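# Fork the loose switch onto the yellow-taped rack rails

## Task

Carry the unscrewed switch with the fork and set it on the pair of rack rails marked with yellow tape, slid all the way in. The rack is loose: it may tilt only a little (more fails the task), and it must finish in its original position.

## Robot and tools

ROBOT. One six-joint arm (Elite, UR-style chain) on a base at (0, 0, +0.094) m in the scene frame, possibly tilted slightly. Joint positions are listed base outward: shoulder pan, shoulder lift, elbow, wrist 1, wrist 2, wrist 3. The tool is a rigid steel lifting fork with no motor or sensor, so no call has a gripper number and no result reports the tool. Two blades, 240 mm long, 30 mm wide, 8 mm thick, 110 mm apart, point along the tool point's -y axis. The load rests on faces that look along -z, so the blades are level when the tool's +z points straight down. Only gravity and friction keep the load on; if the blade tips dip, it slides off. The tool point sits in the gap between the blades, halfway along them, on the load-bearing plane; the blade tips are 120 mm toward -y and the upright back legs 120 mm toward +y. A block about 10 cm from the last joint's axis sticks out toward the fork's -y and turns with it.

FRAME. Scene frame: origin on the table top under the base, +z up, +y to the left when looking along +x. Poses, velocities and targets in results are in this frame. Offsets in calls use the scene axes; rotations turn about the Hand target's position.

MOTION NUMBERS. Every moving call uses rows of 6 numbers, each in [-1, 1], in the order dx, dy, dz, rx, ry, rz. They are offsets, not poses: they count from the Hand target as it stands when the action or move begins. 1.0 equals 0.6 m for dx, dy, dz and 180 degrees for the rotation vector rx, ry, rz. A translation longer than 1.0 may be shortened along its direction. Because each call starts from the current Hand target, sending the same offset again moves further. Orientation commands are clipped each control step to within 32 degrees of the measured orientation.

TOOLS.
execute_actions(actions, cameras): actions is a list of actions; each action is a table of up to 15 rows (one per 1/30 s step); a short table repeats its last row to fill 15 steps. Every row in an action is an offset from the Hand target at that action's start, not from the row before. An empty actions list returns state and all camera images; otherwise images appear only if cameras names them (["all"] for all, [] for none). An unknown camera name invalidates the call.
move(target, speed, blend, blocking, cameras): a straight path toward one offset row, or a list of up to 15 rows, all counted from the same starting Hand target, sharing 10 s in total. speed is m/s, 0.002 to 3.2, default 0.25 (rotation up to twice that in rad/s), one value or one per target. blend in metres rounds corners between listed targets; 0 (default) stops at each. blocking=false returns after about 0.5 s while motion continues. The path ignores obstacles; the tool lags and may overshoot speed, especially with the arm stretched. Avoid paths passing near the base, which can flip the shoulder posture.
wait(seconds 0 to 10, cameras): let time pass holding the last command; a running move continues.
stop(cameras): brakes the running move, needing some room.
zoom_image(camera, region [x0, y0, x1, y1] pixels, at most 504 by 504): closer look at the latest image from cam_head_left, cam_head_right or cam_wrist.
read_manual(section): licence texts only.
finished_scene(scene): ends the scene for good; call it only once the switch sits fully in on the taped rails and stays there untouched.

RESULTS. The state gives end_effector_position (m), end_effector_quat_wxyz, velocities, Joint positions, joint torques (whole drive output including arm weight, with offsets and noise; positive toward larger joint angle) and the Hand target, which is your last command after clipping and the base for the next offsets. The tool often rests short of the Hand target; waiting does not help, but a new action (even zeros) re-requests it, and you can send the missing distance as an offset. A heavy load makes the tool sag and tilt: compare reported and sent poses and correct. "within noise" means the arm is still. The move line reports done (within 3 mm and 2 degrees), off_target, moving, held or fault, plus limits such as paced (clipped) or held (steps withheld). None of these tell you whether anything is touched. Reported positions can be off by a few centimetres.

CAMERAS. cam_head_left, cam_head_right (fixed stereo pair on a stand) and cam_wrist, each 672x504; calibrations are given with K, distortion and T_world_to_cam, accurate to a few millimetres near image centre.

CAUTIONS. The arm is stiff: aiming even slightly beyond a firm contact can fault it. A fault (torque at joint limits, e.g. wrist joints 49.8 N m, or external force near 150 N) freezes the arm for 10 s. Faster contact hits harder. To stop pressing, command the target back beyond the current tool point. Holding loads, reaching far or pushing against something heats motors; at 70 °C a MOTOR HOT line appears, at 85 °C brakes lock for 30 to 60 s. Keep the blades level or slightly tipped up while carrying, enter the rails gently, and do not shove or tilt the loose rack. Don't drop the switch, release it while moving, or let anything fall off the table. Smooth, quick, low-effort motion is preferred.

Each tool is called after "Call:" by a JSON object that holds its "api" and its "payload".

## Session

Call:
{"api": "execute_actions", "payload": {"actions": []}}

Call:
{"api": "zoom_image", "payload": {"camera": "cam_head_left", "region": [220, 60, 480, 280]}}

Call:
{"api": "zoom_image", "payload": {"camera": "cam_head_right", "region": [220, 60, 480, 280]}}

Scene clock: 0.00 s.
end_effector_position=(+0.3721, -0.1179, +0.2683) end_effector_quat_wxyz=(-0.171, +0.978, -0.115, +0.012)
Joint positions: [1.982 -1.736 2.436 -1.964 -1.402 0.575]
Joint velocities: within noise
Joint torques (N m): no reading
Hand target: +0.3721, -0.1179, +0.2683; -0.171, +0.978, -0.115, +0.012
camera_calibration:
cam_wrist: T_world_to_cam=[[0.971635, -0.232132, -0.0451733, -0.367249], [-0.231942, -0.972683, 0.00947392, -0.159603], [-0.0461385, 0.00127239, -0.998934, 0.379723], [0, 0, 0, 1]] pos_world=[0.337333, -0.240977, 0.364241]

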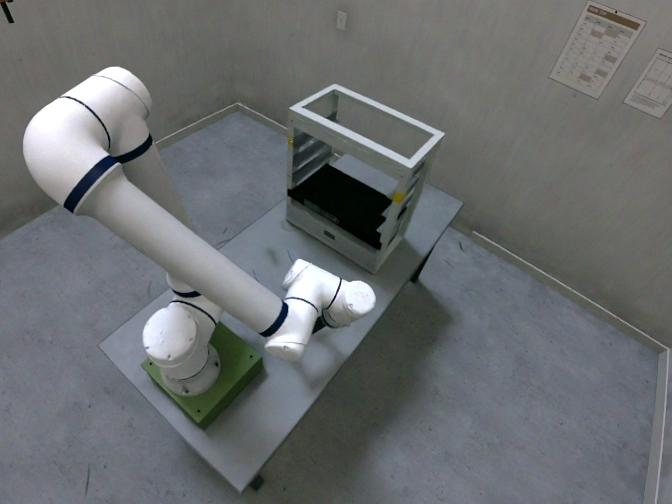

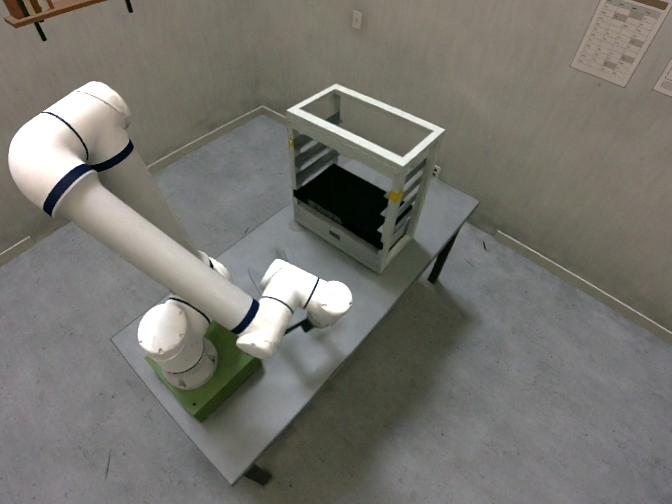

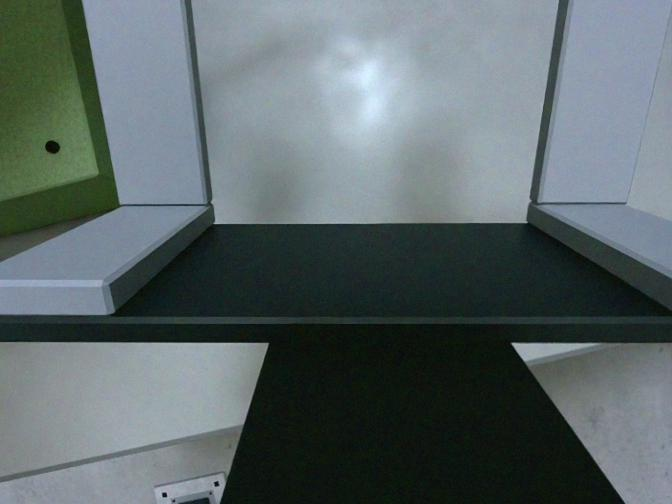

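Scaled by 1.938.

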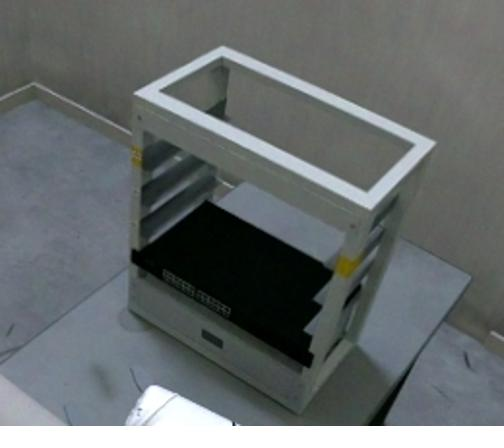

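Scaled by 1.938.

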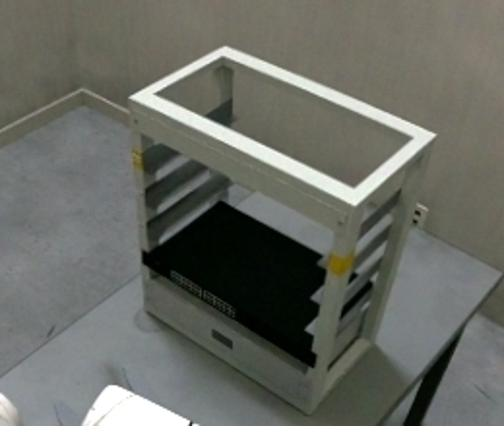

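Call:
{"api": "move", "payload": {"target": [0.4923, 0.2298, 0.1162, 0.0349, -0.0506, -0.4106], "speed": 0.35, "cameras": ["all"]}}

Call:
{"api": "zoom_image", "payload": {"camera": "cam_wrist", "region": [180, 0, 580, 230]}}

Scene clock: 46.37 s.
end_effector_position=(+0.6675, +0.0200, +0.3381) end_effector_quat_wxyz=(-0.187, +0.699, -0.667, +0.179)
Joint positions: [2.734 -1.79 2.628 -2.863 -1.328 2.698]
Joint torques (N m): [8.34 -9.33 -80.18 -13.16 0.38 3.57]
Hand target: +0.6675, +0.0200, +0.3380; -0.187, +0.699, -0.667, +0.179
Off the commanded pose: 0.000 m, 0 deg.
move: done
camera_calibration:
cam_wrist: T_world_to_cam=[[0.0494721, -0.998348, -0.0292335, 0.00628242], [-0.984634, -0.0438428, -0.169038, 0.586545], [0.167477, 0.0371469, -0.985176, 0.31491], [0, 0, 0, 1]] pos_world=[0.524481, 0.0202899, 0.409573]

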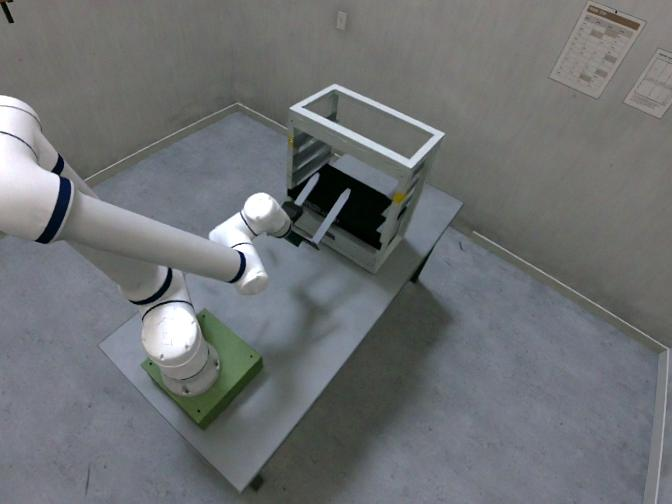

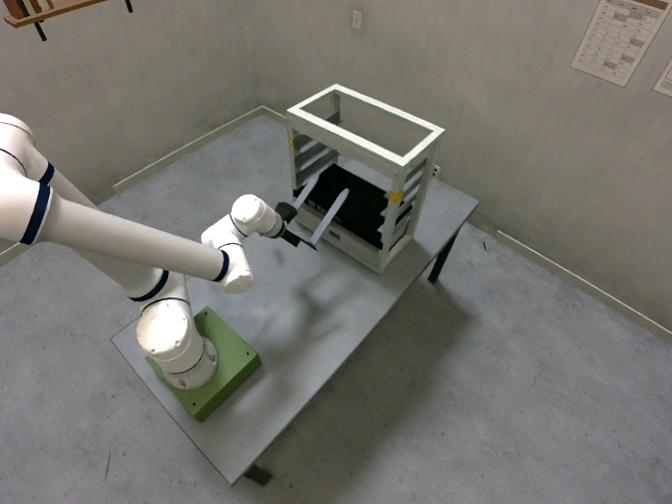

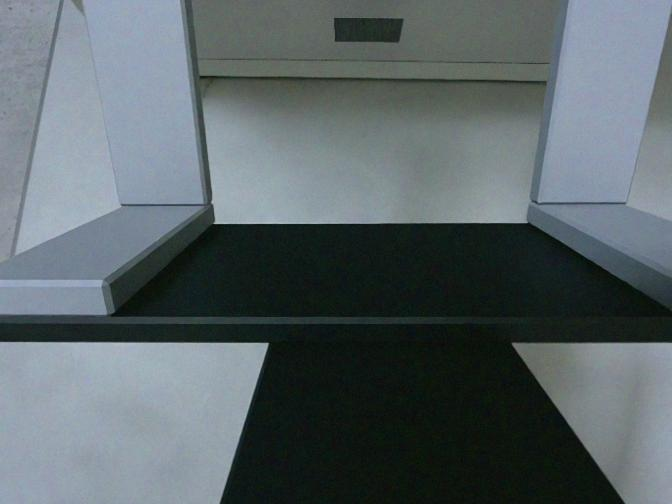

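Scaled by 1.260.

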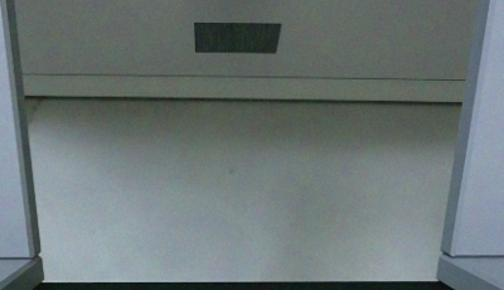

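Call:
{"api": "zoom_image", "payload": {"camera": "cam_head_left", "region": [280, 160, 400, 280]}}

Call:
{"api": "zoom_image", "payload": {"camera": "cam_head_right", "region": [280, 160, 400, 280]}}

Scaled by 4.200.

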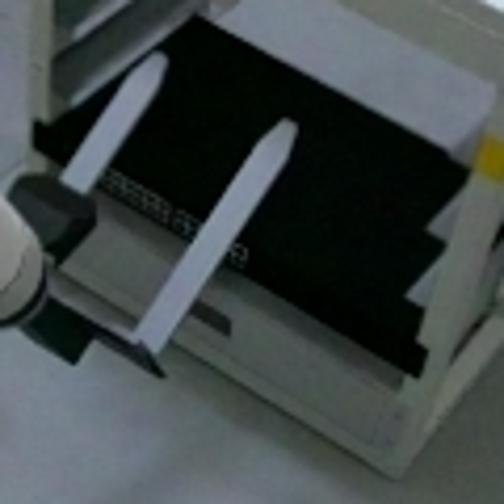

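Scaled by 4.200.

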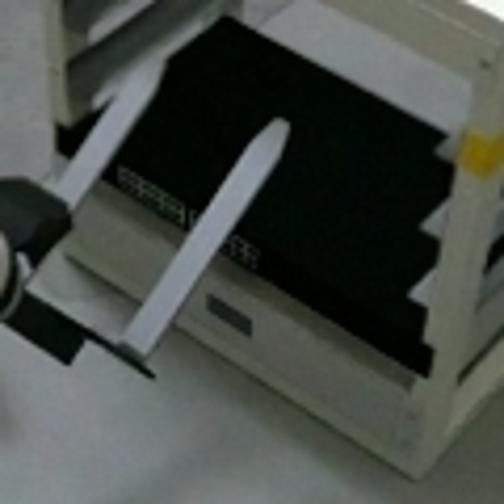

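Call:
{"api": "move", "payload": {"target": [-0.0125, 0, 0.1033, 0.0023, -0.1667, 0], "speed": 0.4, "cameras": ["cam_wrist"]}}

Call:
{"api": "zoom_image", "payload": {"camera": "cam_wrist", "region": [180, 0, 580, 230]}}

Scene clock: 114.73 s.
end_effector_position=(+0.6600, +0.0200, +0.4000) end_effector_quat_wxyz=(-0.356, +0.628, -0.596, +0.351)
Joint positions: [2.639 -1.336 2.782 -3.968 -1.076 2.803]
Joint torques (N m): [8.68 -28.12 -37.01 -12.46 1.2 3.48]
Hand target: +0.6600, +0.0200, +0.4000; -0.356, +0.628, -0.596, +0.351
Off the commanded pose: 0.000 m, 0 deg.
move: done
camera_calibration:
cam_wrist: T_world_to_cam=[[0.0591605, -0.99822, -0.00752119, -0.0065246], [-0.768181, -0.0407129, -0.638937, 0.634694], [0.637493, 0.0435775, -0.769222, -0.0195117], [0, 0, 0, 1]] pos_world=[0.500384, 0.0201775, 0.390471]
Images, in order (width x height): cam_wrist 672x504.

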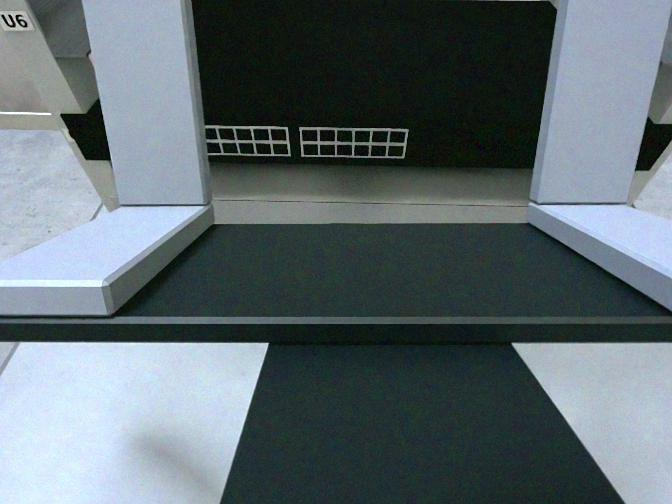

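Scaled by 1.260.

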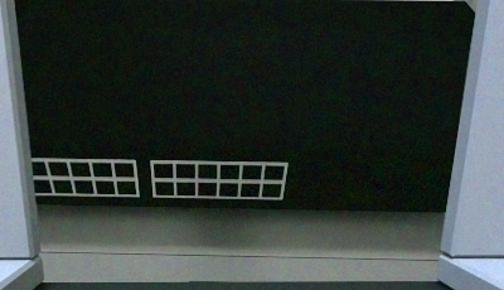

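Call:
{"api": "zoom_image", "payload": {"camera": "cam_wrist", "region": [200, 140, 280, 230]}}

Call:
{"api": "zoom_image", "payload": {"camera": "cam_wrist", "region": [460, 140, 540, 230]}}

Scaled by 5.600.

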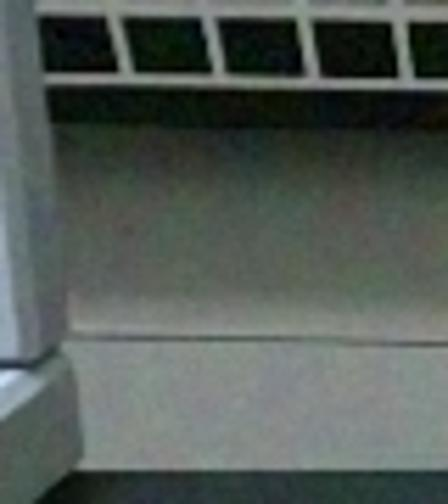

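Scaled by 5.600.

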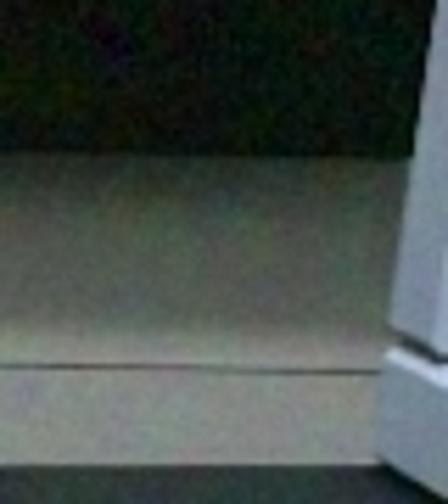

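Call:
{"api": "zoom_image", "payload": {"camera": "cam_wrist", "region": [592, 60, 672, 210]}}

Call:
{"api": "zoom_image", "payload": {"camera": "cam_wrist", "region": [0, 0, 130, 210]}}

Scaled by 3.360.

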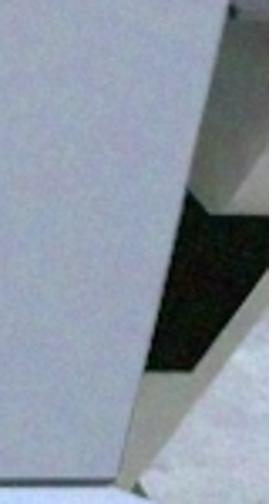

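Scaled by 2.400.

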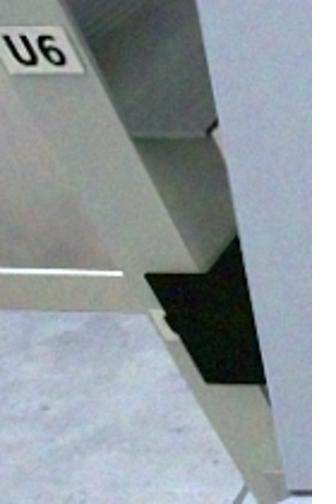

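Call:
{"api": "move", "payload": {"target": [[-0.0333, -0.014, -0.42, -0.0055, 0.3333, -0.0096], [0.2833, -0.0078, -0.42, -0.0055, 0.3333, -0.0096]], "speed": [0.4, 0.15], "cameras": ["all"]}}

Call:
{"api": "zoom_image", "payload": {"camera": "cam_head_left", "region": [270, 70, 460, 280]}}

Call:
{"api": "zoom_image", "payload": {"camera": "cam_head_right", "region": [270, 70, 460, 280]}}

Scene clock: 179.63 s.
end_effector_position=(+0.8298, +0.0153, +0.1480) end_effector_quat_wxyz=(+0.000, +0.714, -0.700, +0.000)
Joint positions: [2.941 -1.276 2.153 -2.433 -1.568 2.875]
Joint torques (N m): [8.05 -63.46 -74.56 -5.34 -1.28 3.62]
Hand target: +0.8300, +0.0153, +0.1480; +0.000, +0.714, -0.700, +0.000
Off the commanded pose: 0.000 m, 0 deg.
move: done
camera_calibration:
cam_wrist: T_world_to_cam=[[0.00635832, -0.999634, -0.026305, 0.0234698], [-0.937958, -0.0150819, 0.34642, 0.598615], [-0.346689, 0.0224703, -0.937711, 0.52055], [0, 0, 0, 1]] pos_world=[0.741796, 0.0207925, 0.281371]

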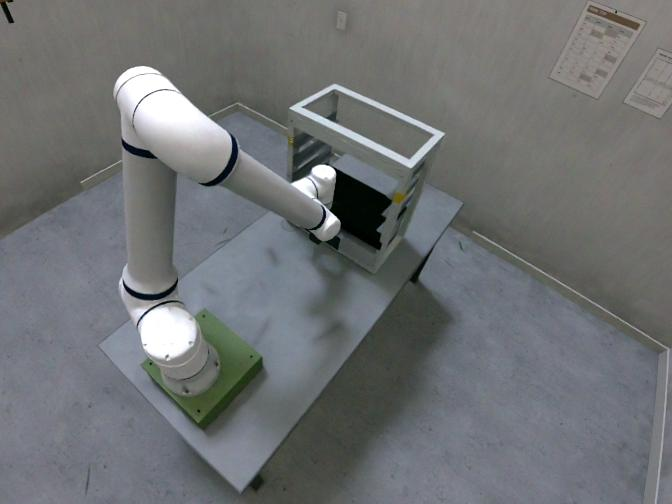

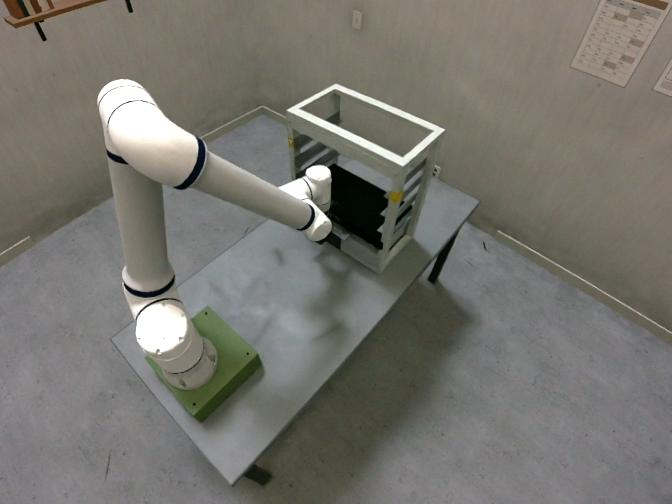

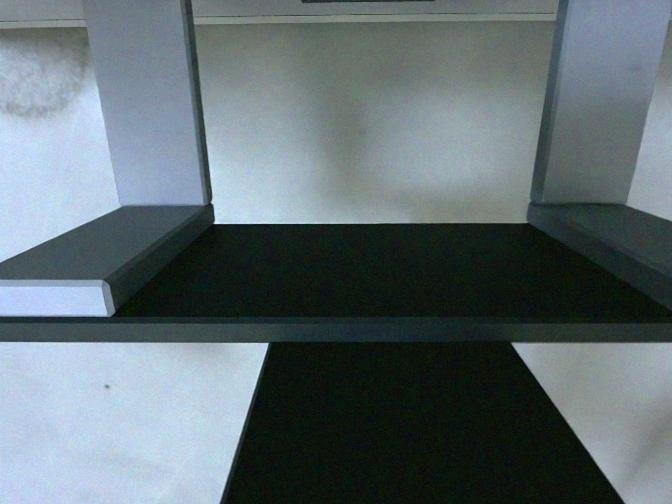

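Scaled by 2.400.

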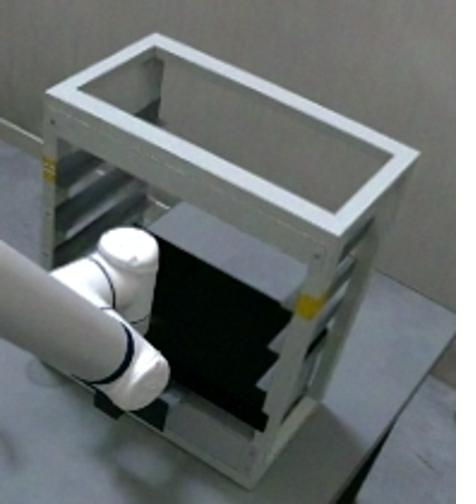

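Scaled by 2.400.

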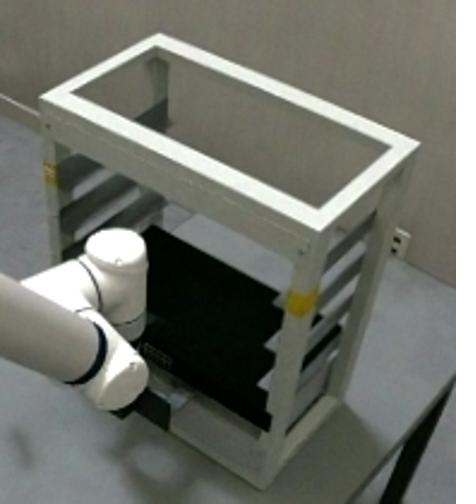

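Call:
{"api": "move", "payload": {"target": [0, 0, 0.0333, 0, 0, 0], "speed": 0.04}}

Call:
{"api": "move", "payload": {"target": [0, 0, 0.0083, 0, 0, 0], "speed": 0.03}}

Scene clock: 188.67 s.
end_effector_position=(+0.8300, +0.0153, +0.1678) end_effector_quat_wxyz=(+0.000, +0.714, -0.700, +0.000)
Joint positions: [2.941 -1.305 2.141 -2.393 -1.568 2.875]
Joint torques (N m): [-13.05 -91.96 -77.46 -5.35 -1.07 -1.62]
Hand target: +0.8300, +0.0153, +0.1680; +0.000, +0.714, -0.700, +0.000
Off the commanded pose: 0.000 m, 0 deg.
move: done

Scene clock: 189.40 s.
end_effector_position=(+0.8300, +0.0153, +0.1728) end_effector_quat_wxyz=(+0.000, +0.714, -0.700, +0.000) end_effector_velocity=(+0.000, +0.000, +0.002) end_effector_angular_velocity=(+0.000, +0.001, +0.000)
Joint positions: [2.941 -1.312 2.138 -2.383 -1.568 2.875]
Joint velocities: [0 -0.003 -0.001 0.005 0 0]
Joint torques (N m): [-18.59 -90.84 -76.58 -5.52 -1.38 -1.89]
Hand target: +0.8300, +0.0153, +0.1730; +0.000, +0.714, -0.700, +0.000
Off the commanded pose: 0.000 m, 0 deg.
move: done

Call:
{"api": "move", "payload": {"target": [0, 0, 0.0067, 0, 0, 0], "speed": 0.03}}

Call:
{"api": "move", "payload": {"target": [0, 0, 0.0067, 0, 0, 0], "speed": 0.03}}

Scene clock: 191.80 s.
end_effector_position=(+0.8300, +0.0153, +0.1768) end_effector_quat_wxyz=(+0.000, +0.714, -0.700, +0.000)
Joint positions: [2.941 -1.317 2.136 -2.375 -1.568 2.875]
Joint torques (N m): [-20.62 -124.62 -112.81 -18.89 2.05 -1.94]
Hand target: +0.8300, +0.0153, +0.1770; +0.000, +0.714, -0.700, +0.000
Off the commanded pose: 0.000 m, 0 deg.
move: done

Scene clock: 192.50 s.
end_effector_position=(+0.8300, +0.0153, +0.1808) end_effector_quat_wxyz=(+0.000, +0.714, -0.700, +0.000)
Joint positions: [2.941 -1.323 2.133 -2.367 -1.568 2.875]
Joint torques (N m): [-22.86 -123.88 -114.86 -19.36 3.76 -2.41]
Hand target: +0.8300, +0.0153, +0.1810; +0.000, +0.714, -0.700, +0.000
Off the commanded pose: 0.000 m, 0 deg.
move: done

Call:
{"api": "move", "payload": {"target": [[0, 0, 0.0087, 0, 0, 0], [-0.4583, -0.008, 0.0087, 0, 0, 0]], "speed": [0.05, 0.14], "cameras": ["all"]}}

Call:
{"api": "zoom_image", "payload": {"camera": "cam_head_left", "region": [250, 70, 460, 280]}}

Call:
{"api": "zoom_image", "payload": {"camera": "cam_head_right", "region": [250, 70, 460, 280]}}

Scene clock: 200.87 s.
end_effector_position=(+0.5551, +0.0105, +0.1862) end_effector_quat_wxyz=(+0.000, +0.714, -0.700, +0.000)
Joint positions: [2.754 -1.816 2.605 -2.345 -1.57 2.688]
Joint torques (N m): [-21.46 -59.27 -91.29 -18.79 5.75 -2.34]
Hand target: +0.5550, +0.0105, +0.1862; +0.000, +0.714, -0.700, +0.000
Off the commanded pose: 0.000 m, 0 deg.
move: done
camera_calibration:
cam_wrist: T_world_to_cam=[[0.00639107, -0.999636, -0.0262119, 0.0213782], [-0.937946, -0.0150812, 0.346453, 0.327636], [-0.346722, 0.0223712, -0.937701, 0.461257], [0, 0, 0, 1]] pos_world=[0.467096, 0.0159927, 0.319571]

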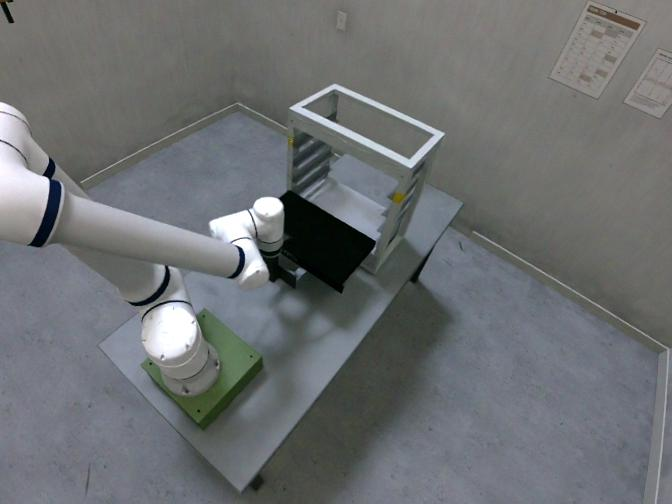

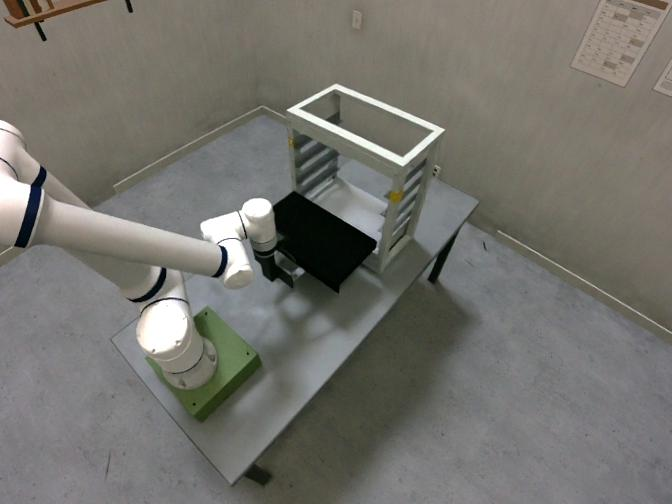

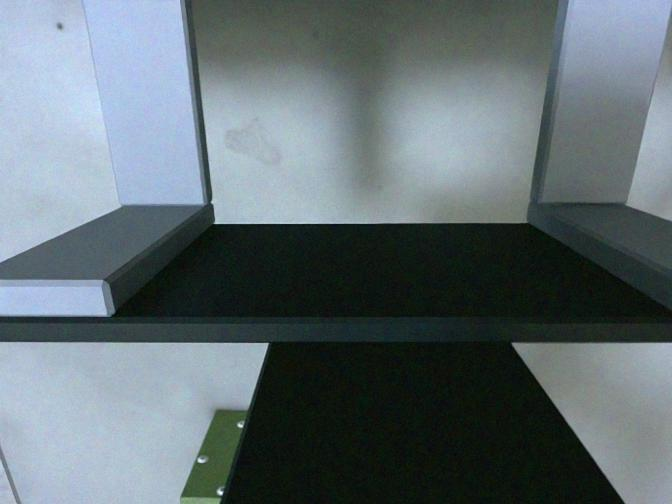

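Scaled by 2.400.

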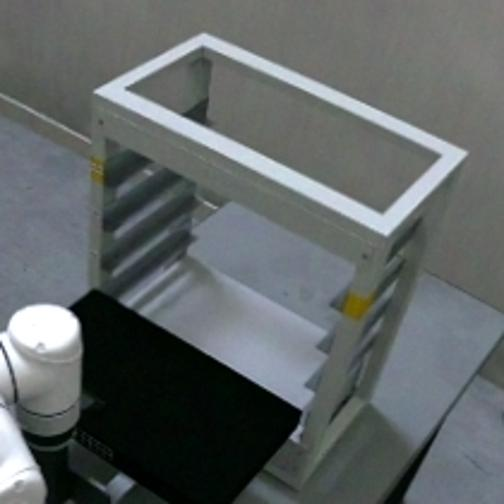

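Scaled by 2.400.

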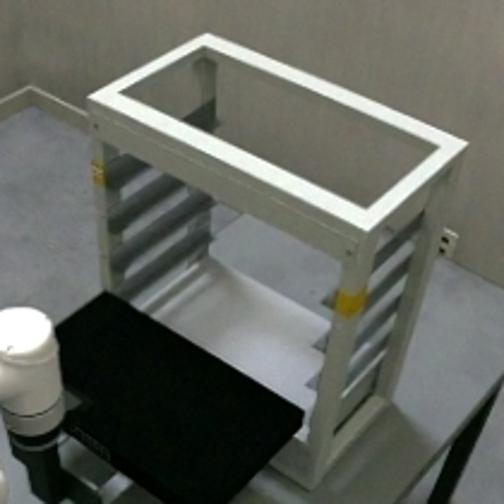

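Call:
{"api": "move", "payload": {"target": [[0, 0, 0.4497, 0, 0, 0], [0.1, 0.0018, 0.4497, 0, 0, 0]], "speed": [0.2, 0.12], "cameras": ["all"]}}

Call:
{"api": "zoom_image", "payload": {"camera": "cam_head_left", "region": [270, 70, 460, 280]}}

Call:
{"api": "zoom_image", "payload": {"camera": "cam_head_right", "region": [270, 70, 460, 280]}}

Scene clock: 218.27 s.
end_effector_position=(+0.6148, +0.0116, +0.4561) end_effector_quat_wxyz=(+0.000, +0.714, -0.700, +0.000)
Joint positions: [2.814 -1.97 2.157 -1.743 -1.57 2.748]
Joint torques (N m): [10.64 -34.05 -145.02 -23.87 1.3 3.15]
Hand target: +0.6150, +0.0116, +0.4561; +0.000, +0.714, -0.700, +0.000
Off the commanded pose: 0.000 m, 0 deg.
move: done
camera_calibration:
cam_wrist: T_world_to_cam=[[0.00635744, -0.999634, -0.0263061, 0.0291413], [-0.937947, -0.0150822, 0.346451, 0.290175], [-0.346721, 0.0224711, -0.937699, 0.734922], [0, 0, 0, 1]] pos_world=[0.526796, 0.0169925, 0.589371]

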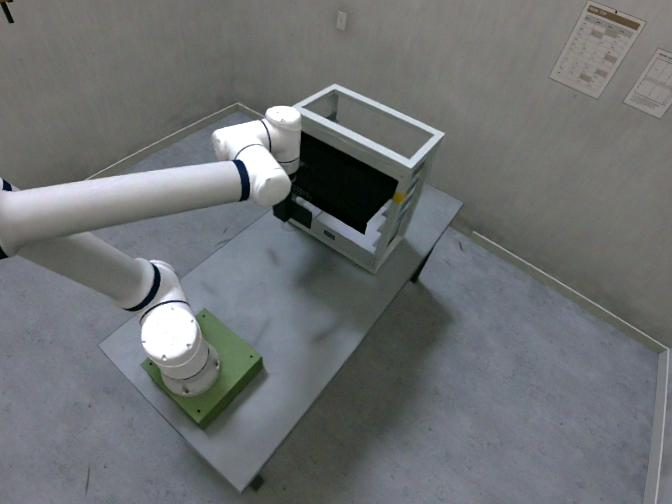

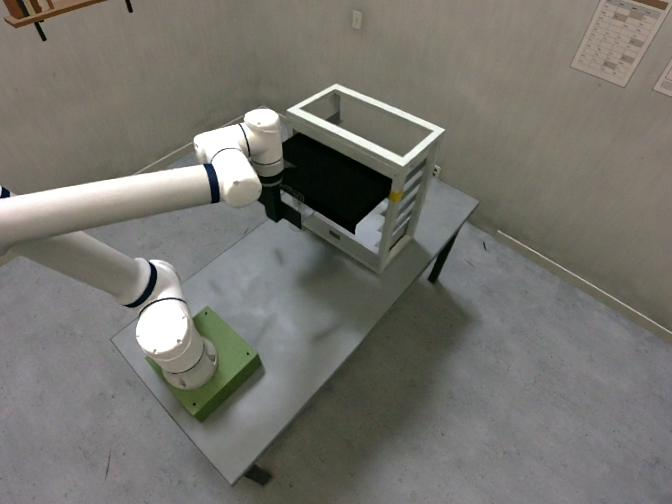

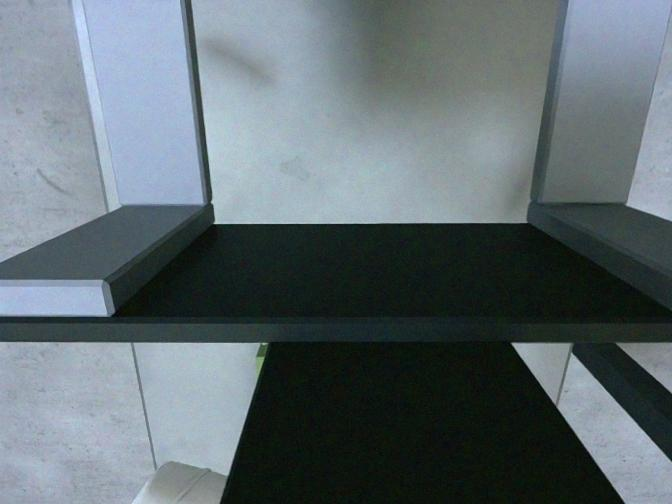

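Scaled by 2.400.

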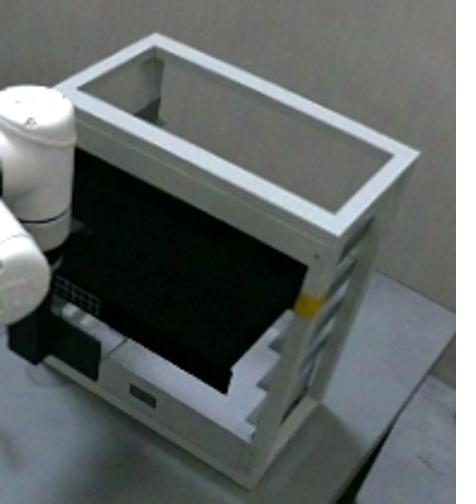

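Scaled by 2.400.

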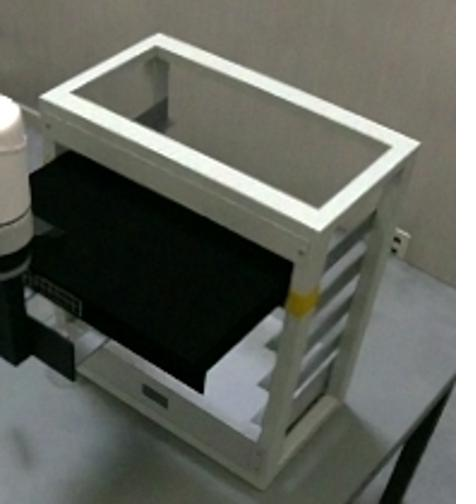

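Call:
{"api": "move", "payload": {"target": [[0.1, 0.0018, 0, 0, 0, 0], [0.3283, 0.0058, 0, 0, 0, 0], [0.3617, 0.0063, 0, 0, 0, 0]], "speed": [0.08, 0.12, 0.05], "blend": [0.01, 0.005, 0], "cameras": ["all"]}}

Call:
{"api": "zoom_image", "payload": {"camera": "cam_head_left", "region": [270, 70, 460, 280]}}

Call:
{"api": "zoom_image", "payload": {"camera": "cam_head_right", "region": [270, 70, 460, 280]}}

Scene clock: 225.83 s.
end_effector_position=(+0.8318, +0.0154, +0.4561) end_effector_quat_wxyz=(+0.000, +0.714, -0.700, +0.000)
Joint positions: [2.94 -1.569 1.848 -1.836 -1.568 2.874]
Joint torques (N m): [9.06 -84.65 -145.32 -20.56 2.27 3.76]
Hand target: +0.8320, +0.0154, +0.4561; +0.000, +0.714, -0.700, +0.000
Off the commanded pose: 0.000 m, 0 deg.
move: done
camera_calibration:
cam_wrist: T_world_to_cam=[[0.00635992, -0.999634, -0.0263044, 0.0315575], [-0.937991, -0.0150811, 0.346331, 0.49387], [-0.346601, 0.0224706, -0.937743, 0.810012], [0, 0, 0, 1]] pos_world=[0.743796, 0.0207925, 0.589371]

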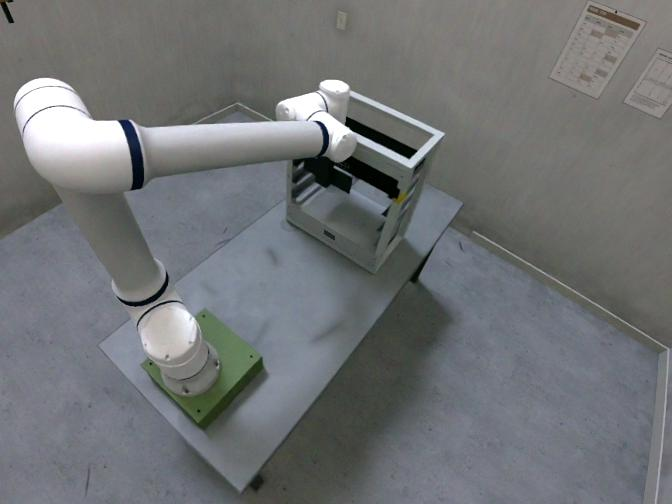

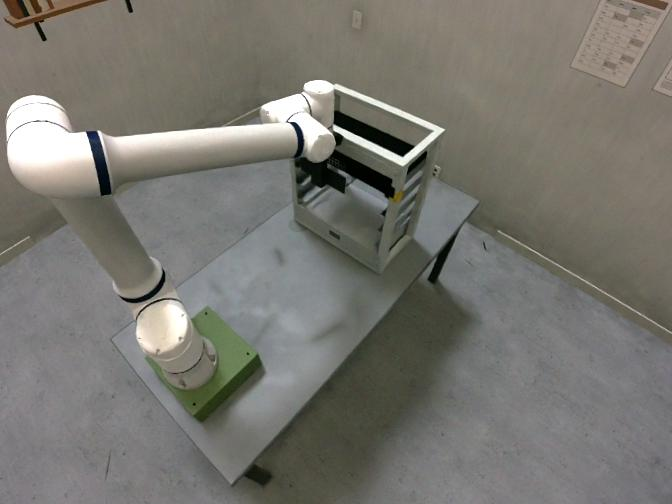

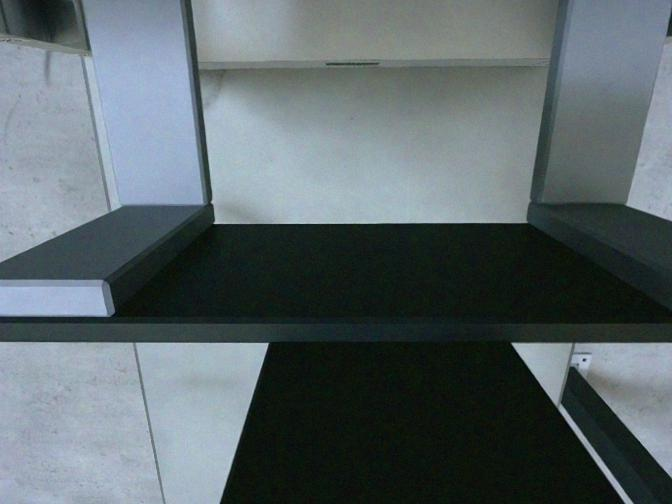

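Scaled by 2.400.

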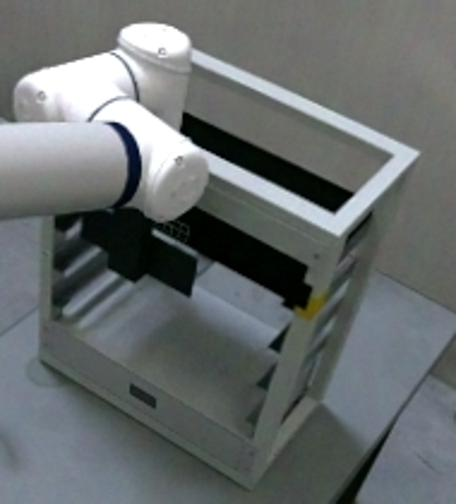

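Scaled by 2.400.

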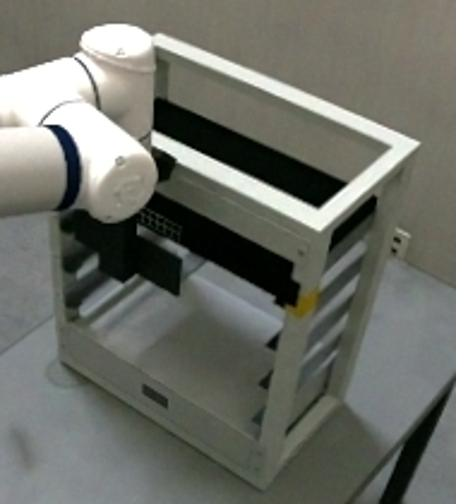

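Call:
{"api": "move", "payload": {"target": [[0, 0, -0.0333, 0, 0, 0], [0, 0, -0.05, 0, 0, 0]], "speed": [0.03, 0.06], "blend": [0.002, 0], "cameras": ["all"]}}

Call:
{"api": "zoom_image", "payload": {"camera": "cam_head_right", "region": [270, 70, 460, 280]}}

Scene clock: 231.53 s.
end_effector_position=(+0.8320, +0.0154, +0.4262) end_effector_quat_wxyz=(+0.000, +0.714, -0.700, +0.000)
Joint positions: [2.94 -1.554 1.888 -1.891 -1.568 2.874]
Joint torques (N m): [8.23 -49.78 -74.59 -9.99 -1.19 3.41]
Hand target: +0.8320, +0.0154, +0.4261; +0.000, +0.714, -0.700, +0.000
Off the commanded pose: 0.000 m, 0 deg.
move: done
camera_calibration:
cam_wrist: T_world_to_cam=[[0.00635744, -0.999634, -0.0263061, 0.0307751], [-0.937947, -0.0150822, 0.346451, 0.504278], [-0.346721, 0.0224711, -0.937699, 0.782201], [0, 0, 0, 1]] pos_world=[0.743996, 0.0207925, 0.559571]

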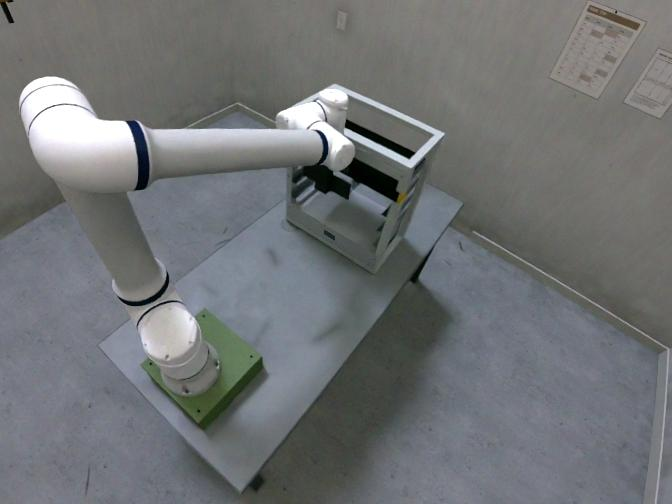

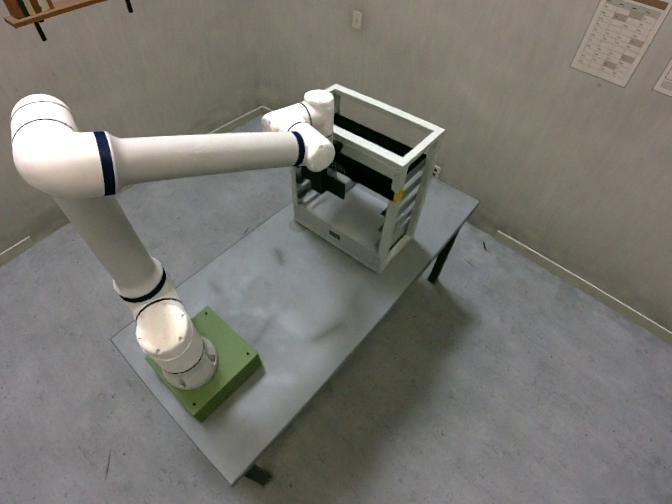

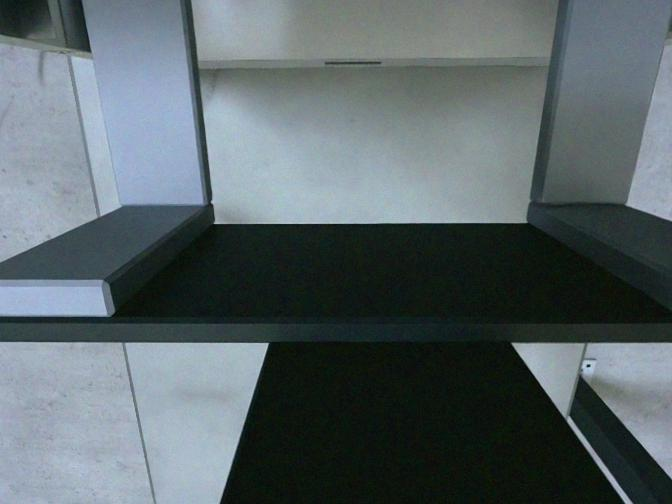

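Scaled by 2.400.

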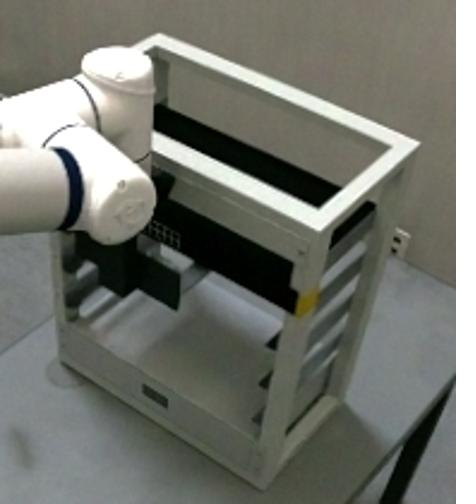

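Call:
{"api": "move", "payload": {"target": [[-0.3166, -0.0055, 0, 0, 0, 0], [-0.3166, -0.0055, 0.069, 0, 0, -0.0017], [-0.295, -0.0052, 0.069, 0, 0, -0.0017]], "speed": [0.2, 0.15, 0.05], "blend": [0.005, 0.003, 0], "cameras": ["all"]}}

Call:
{"api": "zoom_image", "payload": {"camera": "cam_head_right", "region": [270, 70, 460, 280]}}

Call:
{"api": "zoom_image", "payload": {"camera": "cam_head_left", "region": [270, 70, 460, 280]}}

Scene clock: 238.60 s.
end_effector_position=(+0.6548, +0.0122, +0.4674) end_effector_quat_wxyz=(+0.000, +0.712, -0.702, +0.000)
Joint positions: [2.847 -1.894 2.091 -1.754 -1.569 2.786]
Joint torques (N m): [9.75 -13.63 -100.14 -10.33 1.44 3.48]
Hand target: +0.6550, +0.0122, +0.4675; +0.000, +0.712, -0.702, +0.000
Off the commanded pose: 0.000 m, 0 deg.
move: done
camera_calibration:
cam_wrist: T_world_to_cam=[[0.00104544, -0.999653, -0.0263185, 0.033396], [-0.93803, -0.0101011, 0.346408, 0.323858], [-0.346554, 0.0243254, -0.937715, 0.759271], [0, 0, 0, 1]] pos_world=[0.566882, 0.0181862, 0.600671]

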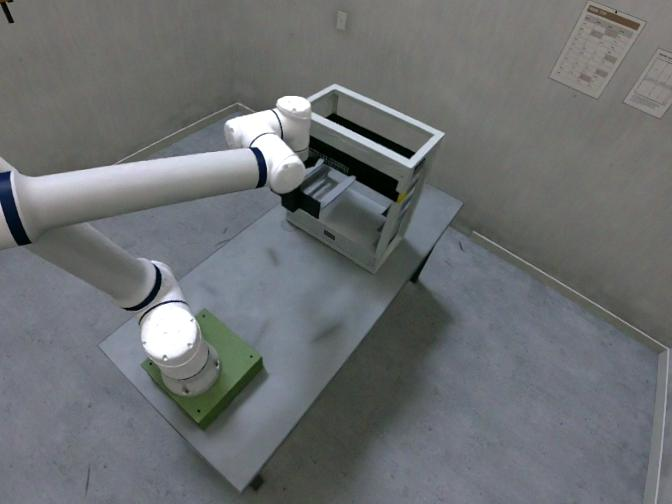

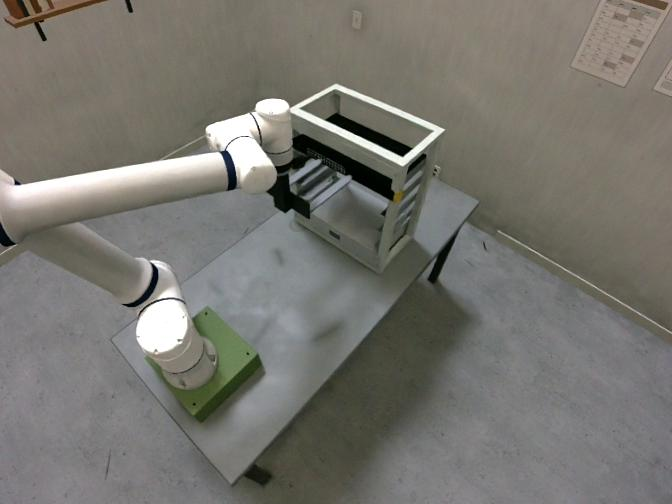

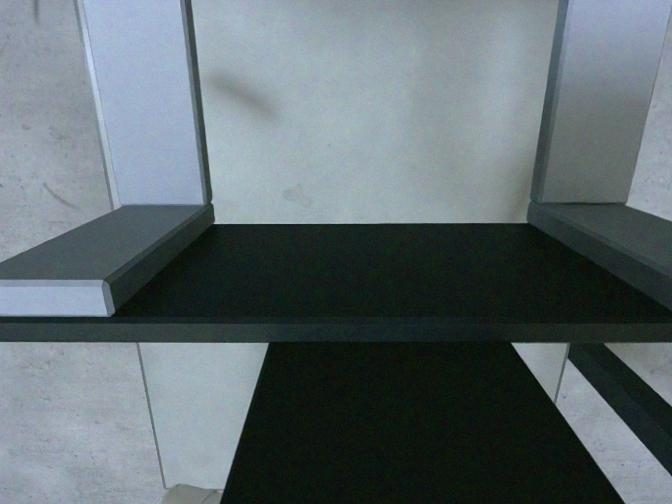

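Scaled by 2.400.

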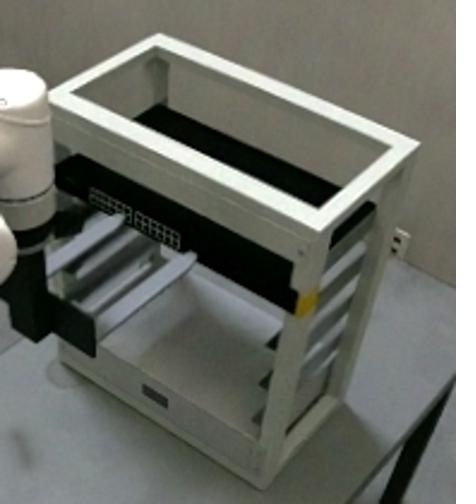

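Scaled by 2.400.

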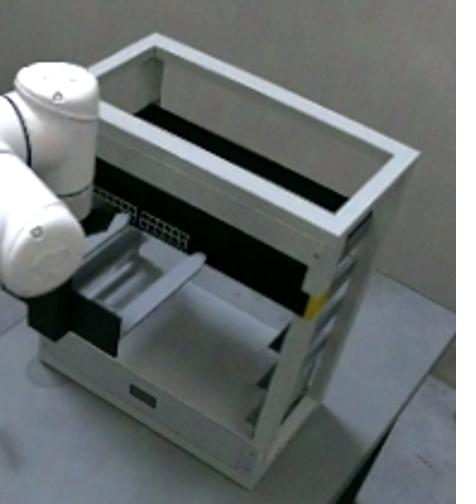

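Call:
{"api": "move", "payload": {"target": [0.0067, 0.0001, 0, 0, 0, 0], "speed": 0.03}}

Call:
{"api": "move", "payload": {"target": [0.0067, 0.0001, 0, 0, 0, 0], "speed": 0.03}}

Scene clock: 242.80 s.
end_effector_position=(+0.6589, +0.0123, +0.4675) end_effector_quat_wxyz=(+0.000, +0.712, -0.702, +0.000)
Joint positions: [2.85 -1.886 2.086 -1.757 -1.569 2.789]
Joint torques (N m): [9.35 -17.96 -101.02 -9.94 1.76 3.35]
Hand target: +0.6590, +0.0123, +0.4675; +0.000, +0.712, -0.702, +0.000
Off the commanded pose: 0.000 m, 0 deg.
move: done

Scene clock: 243.50 s.
end_effector_position=(+0.6629, +0.0123, +0.4675) end_effector_quat_wxyz=(+0.000, +0.712, -0.702, +0.000)
Joint positions: [2.853 -1.878 2.081 -1.759 -1.569 2.792]
Joint torques (N m): [10.42 -17.37 -100.61 -10.02 2.05 3.67]
Hand target: +0.6631, +0.0124, +0.4675; +0.000, +0.712, -0.702, +0.000
Off the commanded pose: 0.000 m, 0 deg.
move: done

Call:
{"api": "move", "payload": {"target": [0.005, 0.0001, 0, 0, 0, 0], "speed": 0.02}}

Call:
{"api": "move", "payload": {"target": [0.0034, 0, 0, 0, 0, 0], "speed": 0.02}}

Scene clock: 246.80 s.
end_effector_position=(+0.6658, +0.0125, +0.4674) end_effector_quat_wxyz=(+0.000, +0.712, -0.702, +0.000)
Joint positions: [2.855 -1.872 2.077 -1.761 -1.569 2.794]
Joint torques (N m): [5.44 6.52 -115.65 -22.82 3.2 7.95]
Hand target: +0.6661, +0.0124, +0.4675; +0.000, +0.712, -0.702, +0.000
Off the commanded pose: 0.000 m, 0 deg.
move: done

Scene clock: 247.50 s.
end_effector_position=(+0.6680, +0.0124, +0.4674) end_effector_quat_wxyz=(+0.000, +0.712, -0.702, +0.000)
Joint positions: [2.856 -1.868 2.074 -1.763 -1.569 2.796]
Joint torques (N m): [2.06 15.26 -124.95 -31.96 6.98 11.35]
Hand target: +0.6681, +0.0124, +0.4675; +0.000, +0.712, -0.702, +0.000
Off the commanded pose: 0.000 m, 0 deg.
move: done


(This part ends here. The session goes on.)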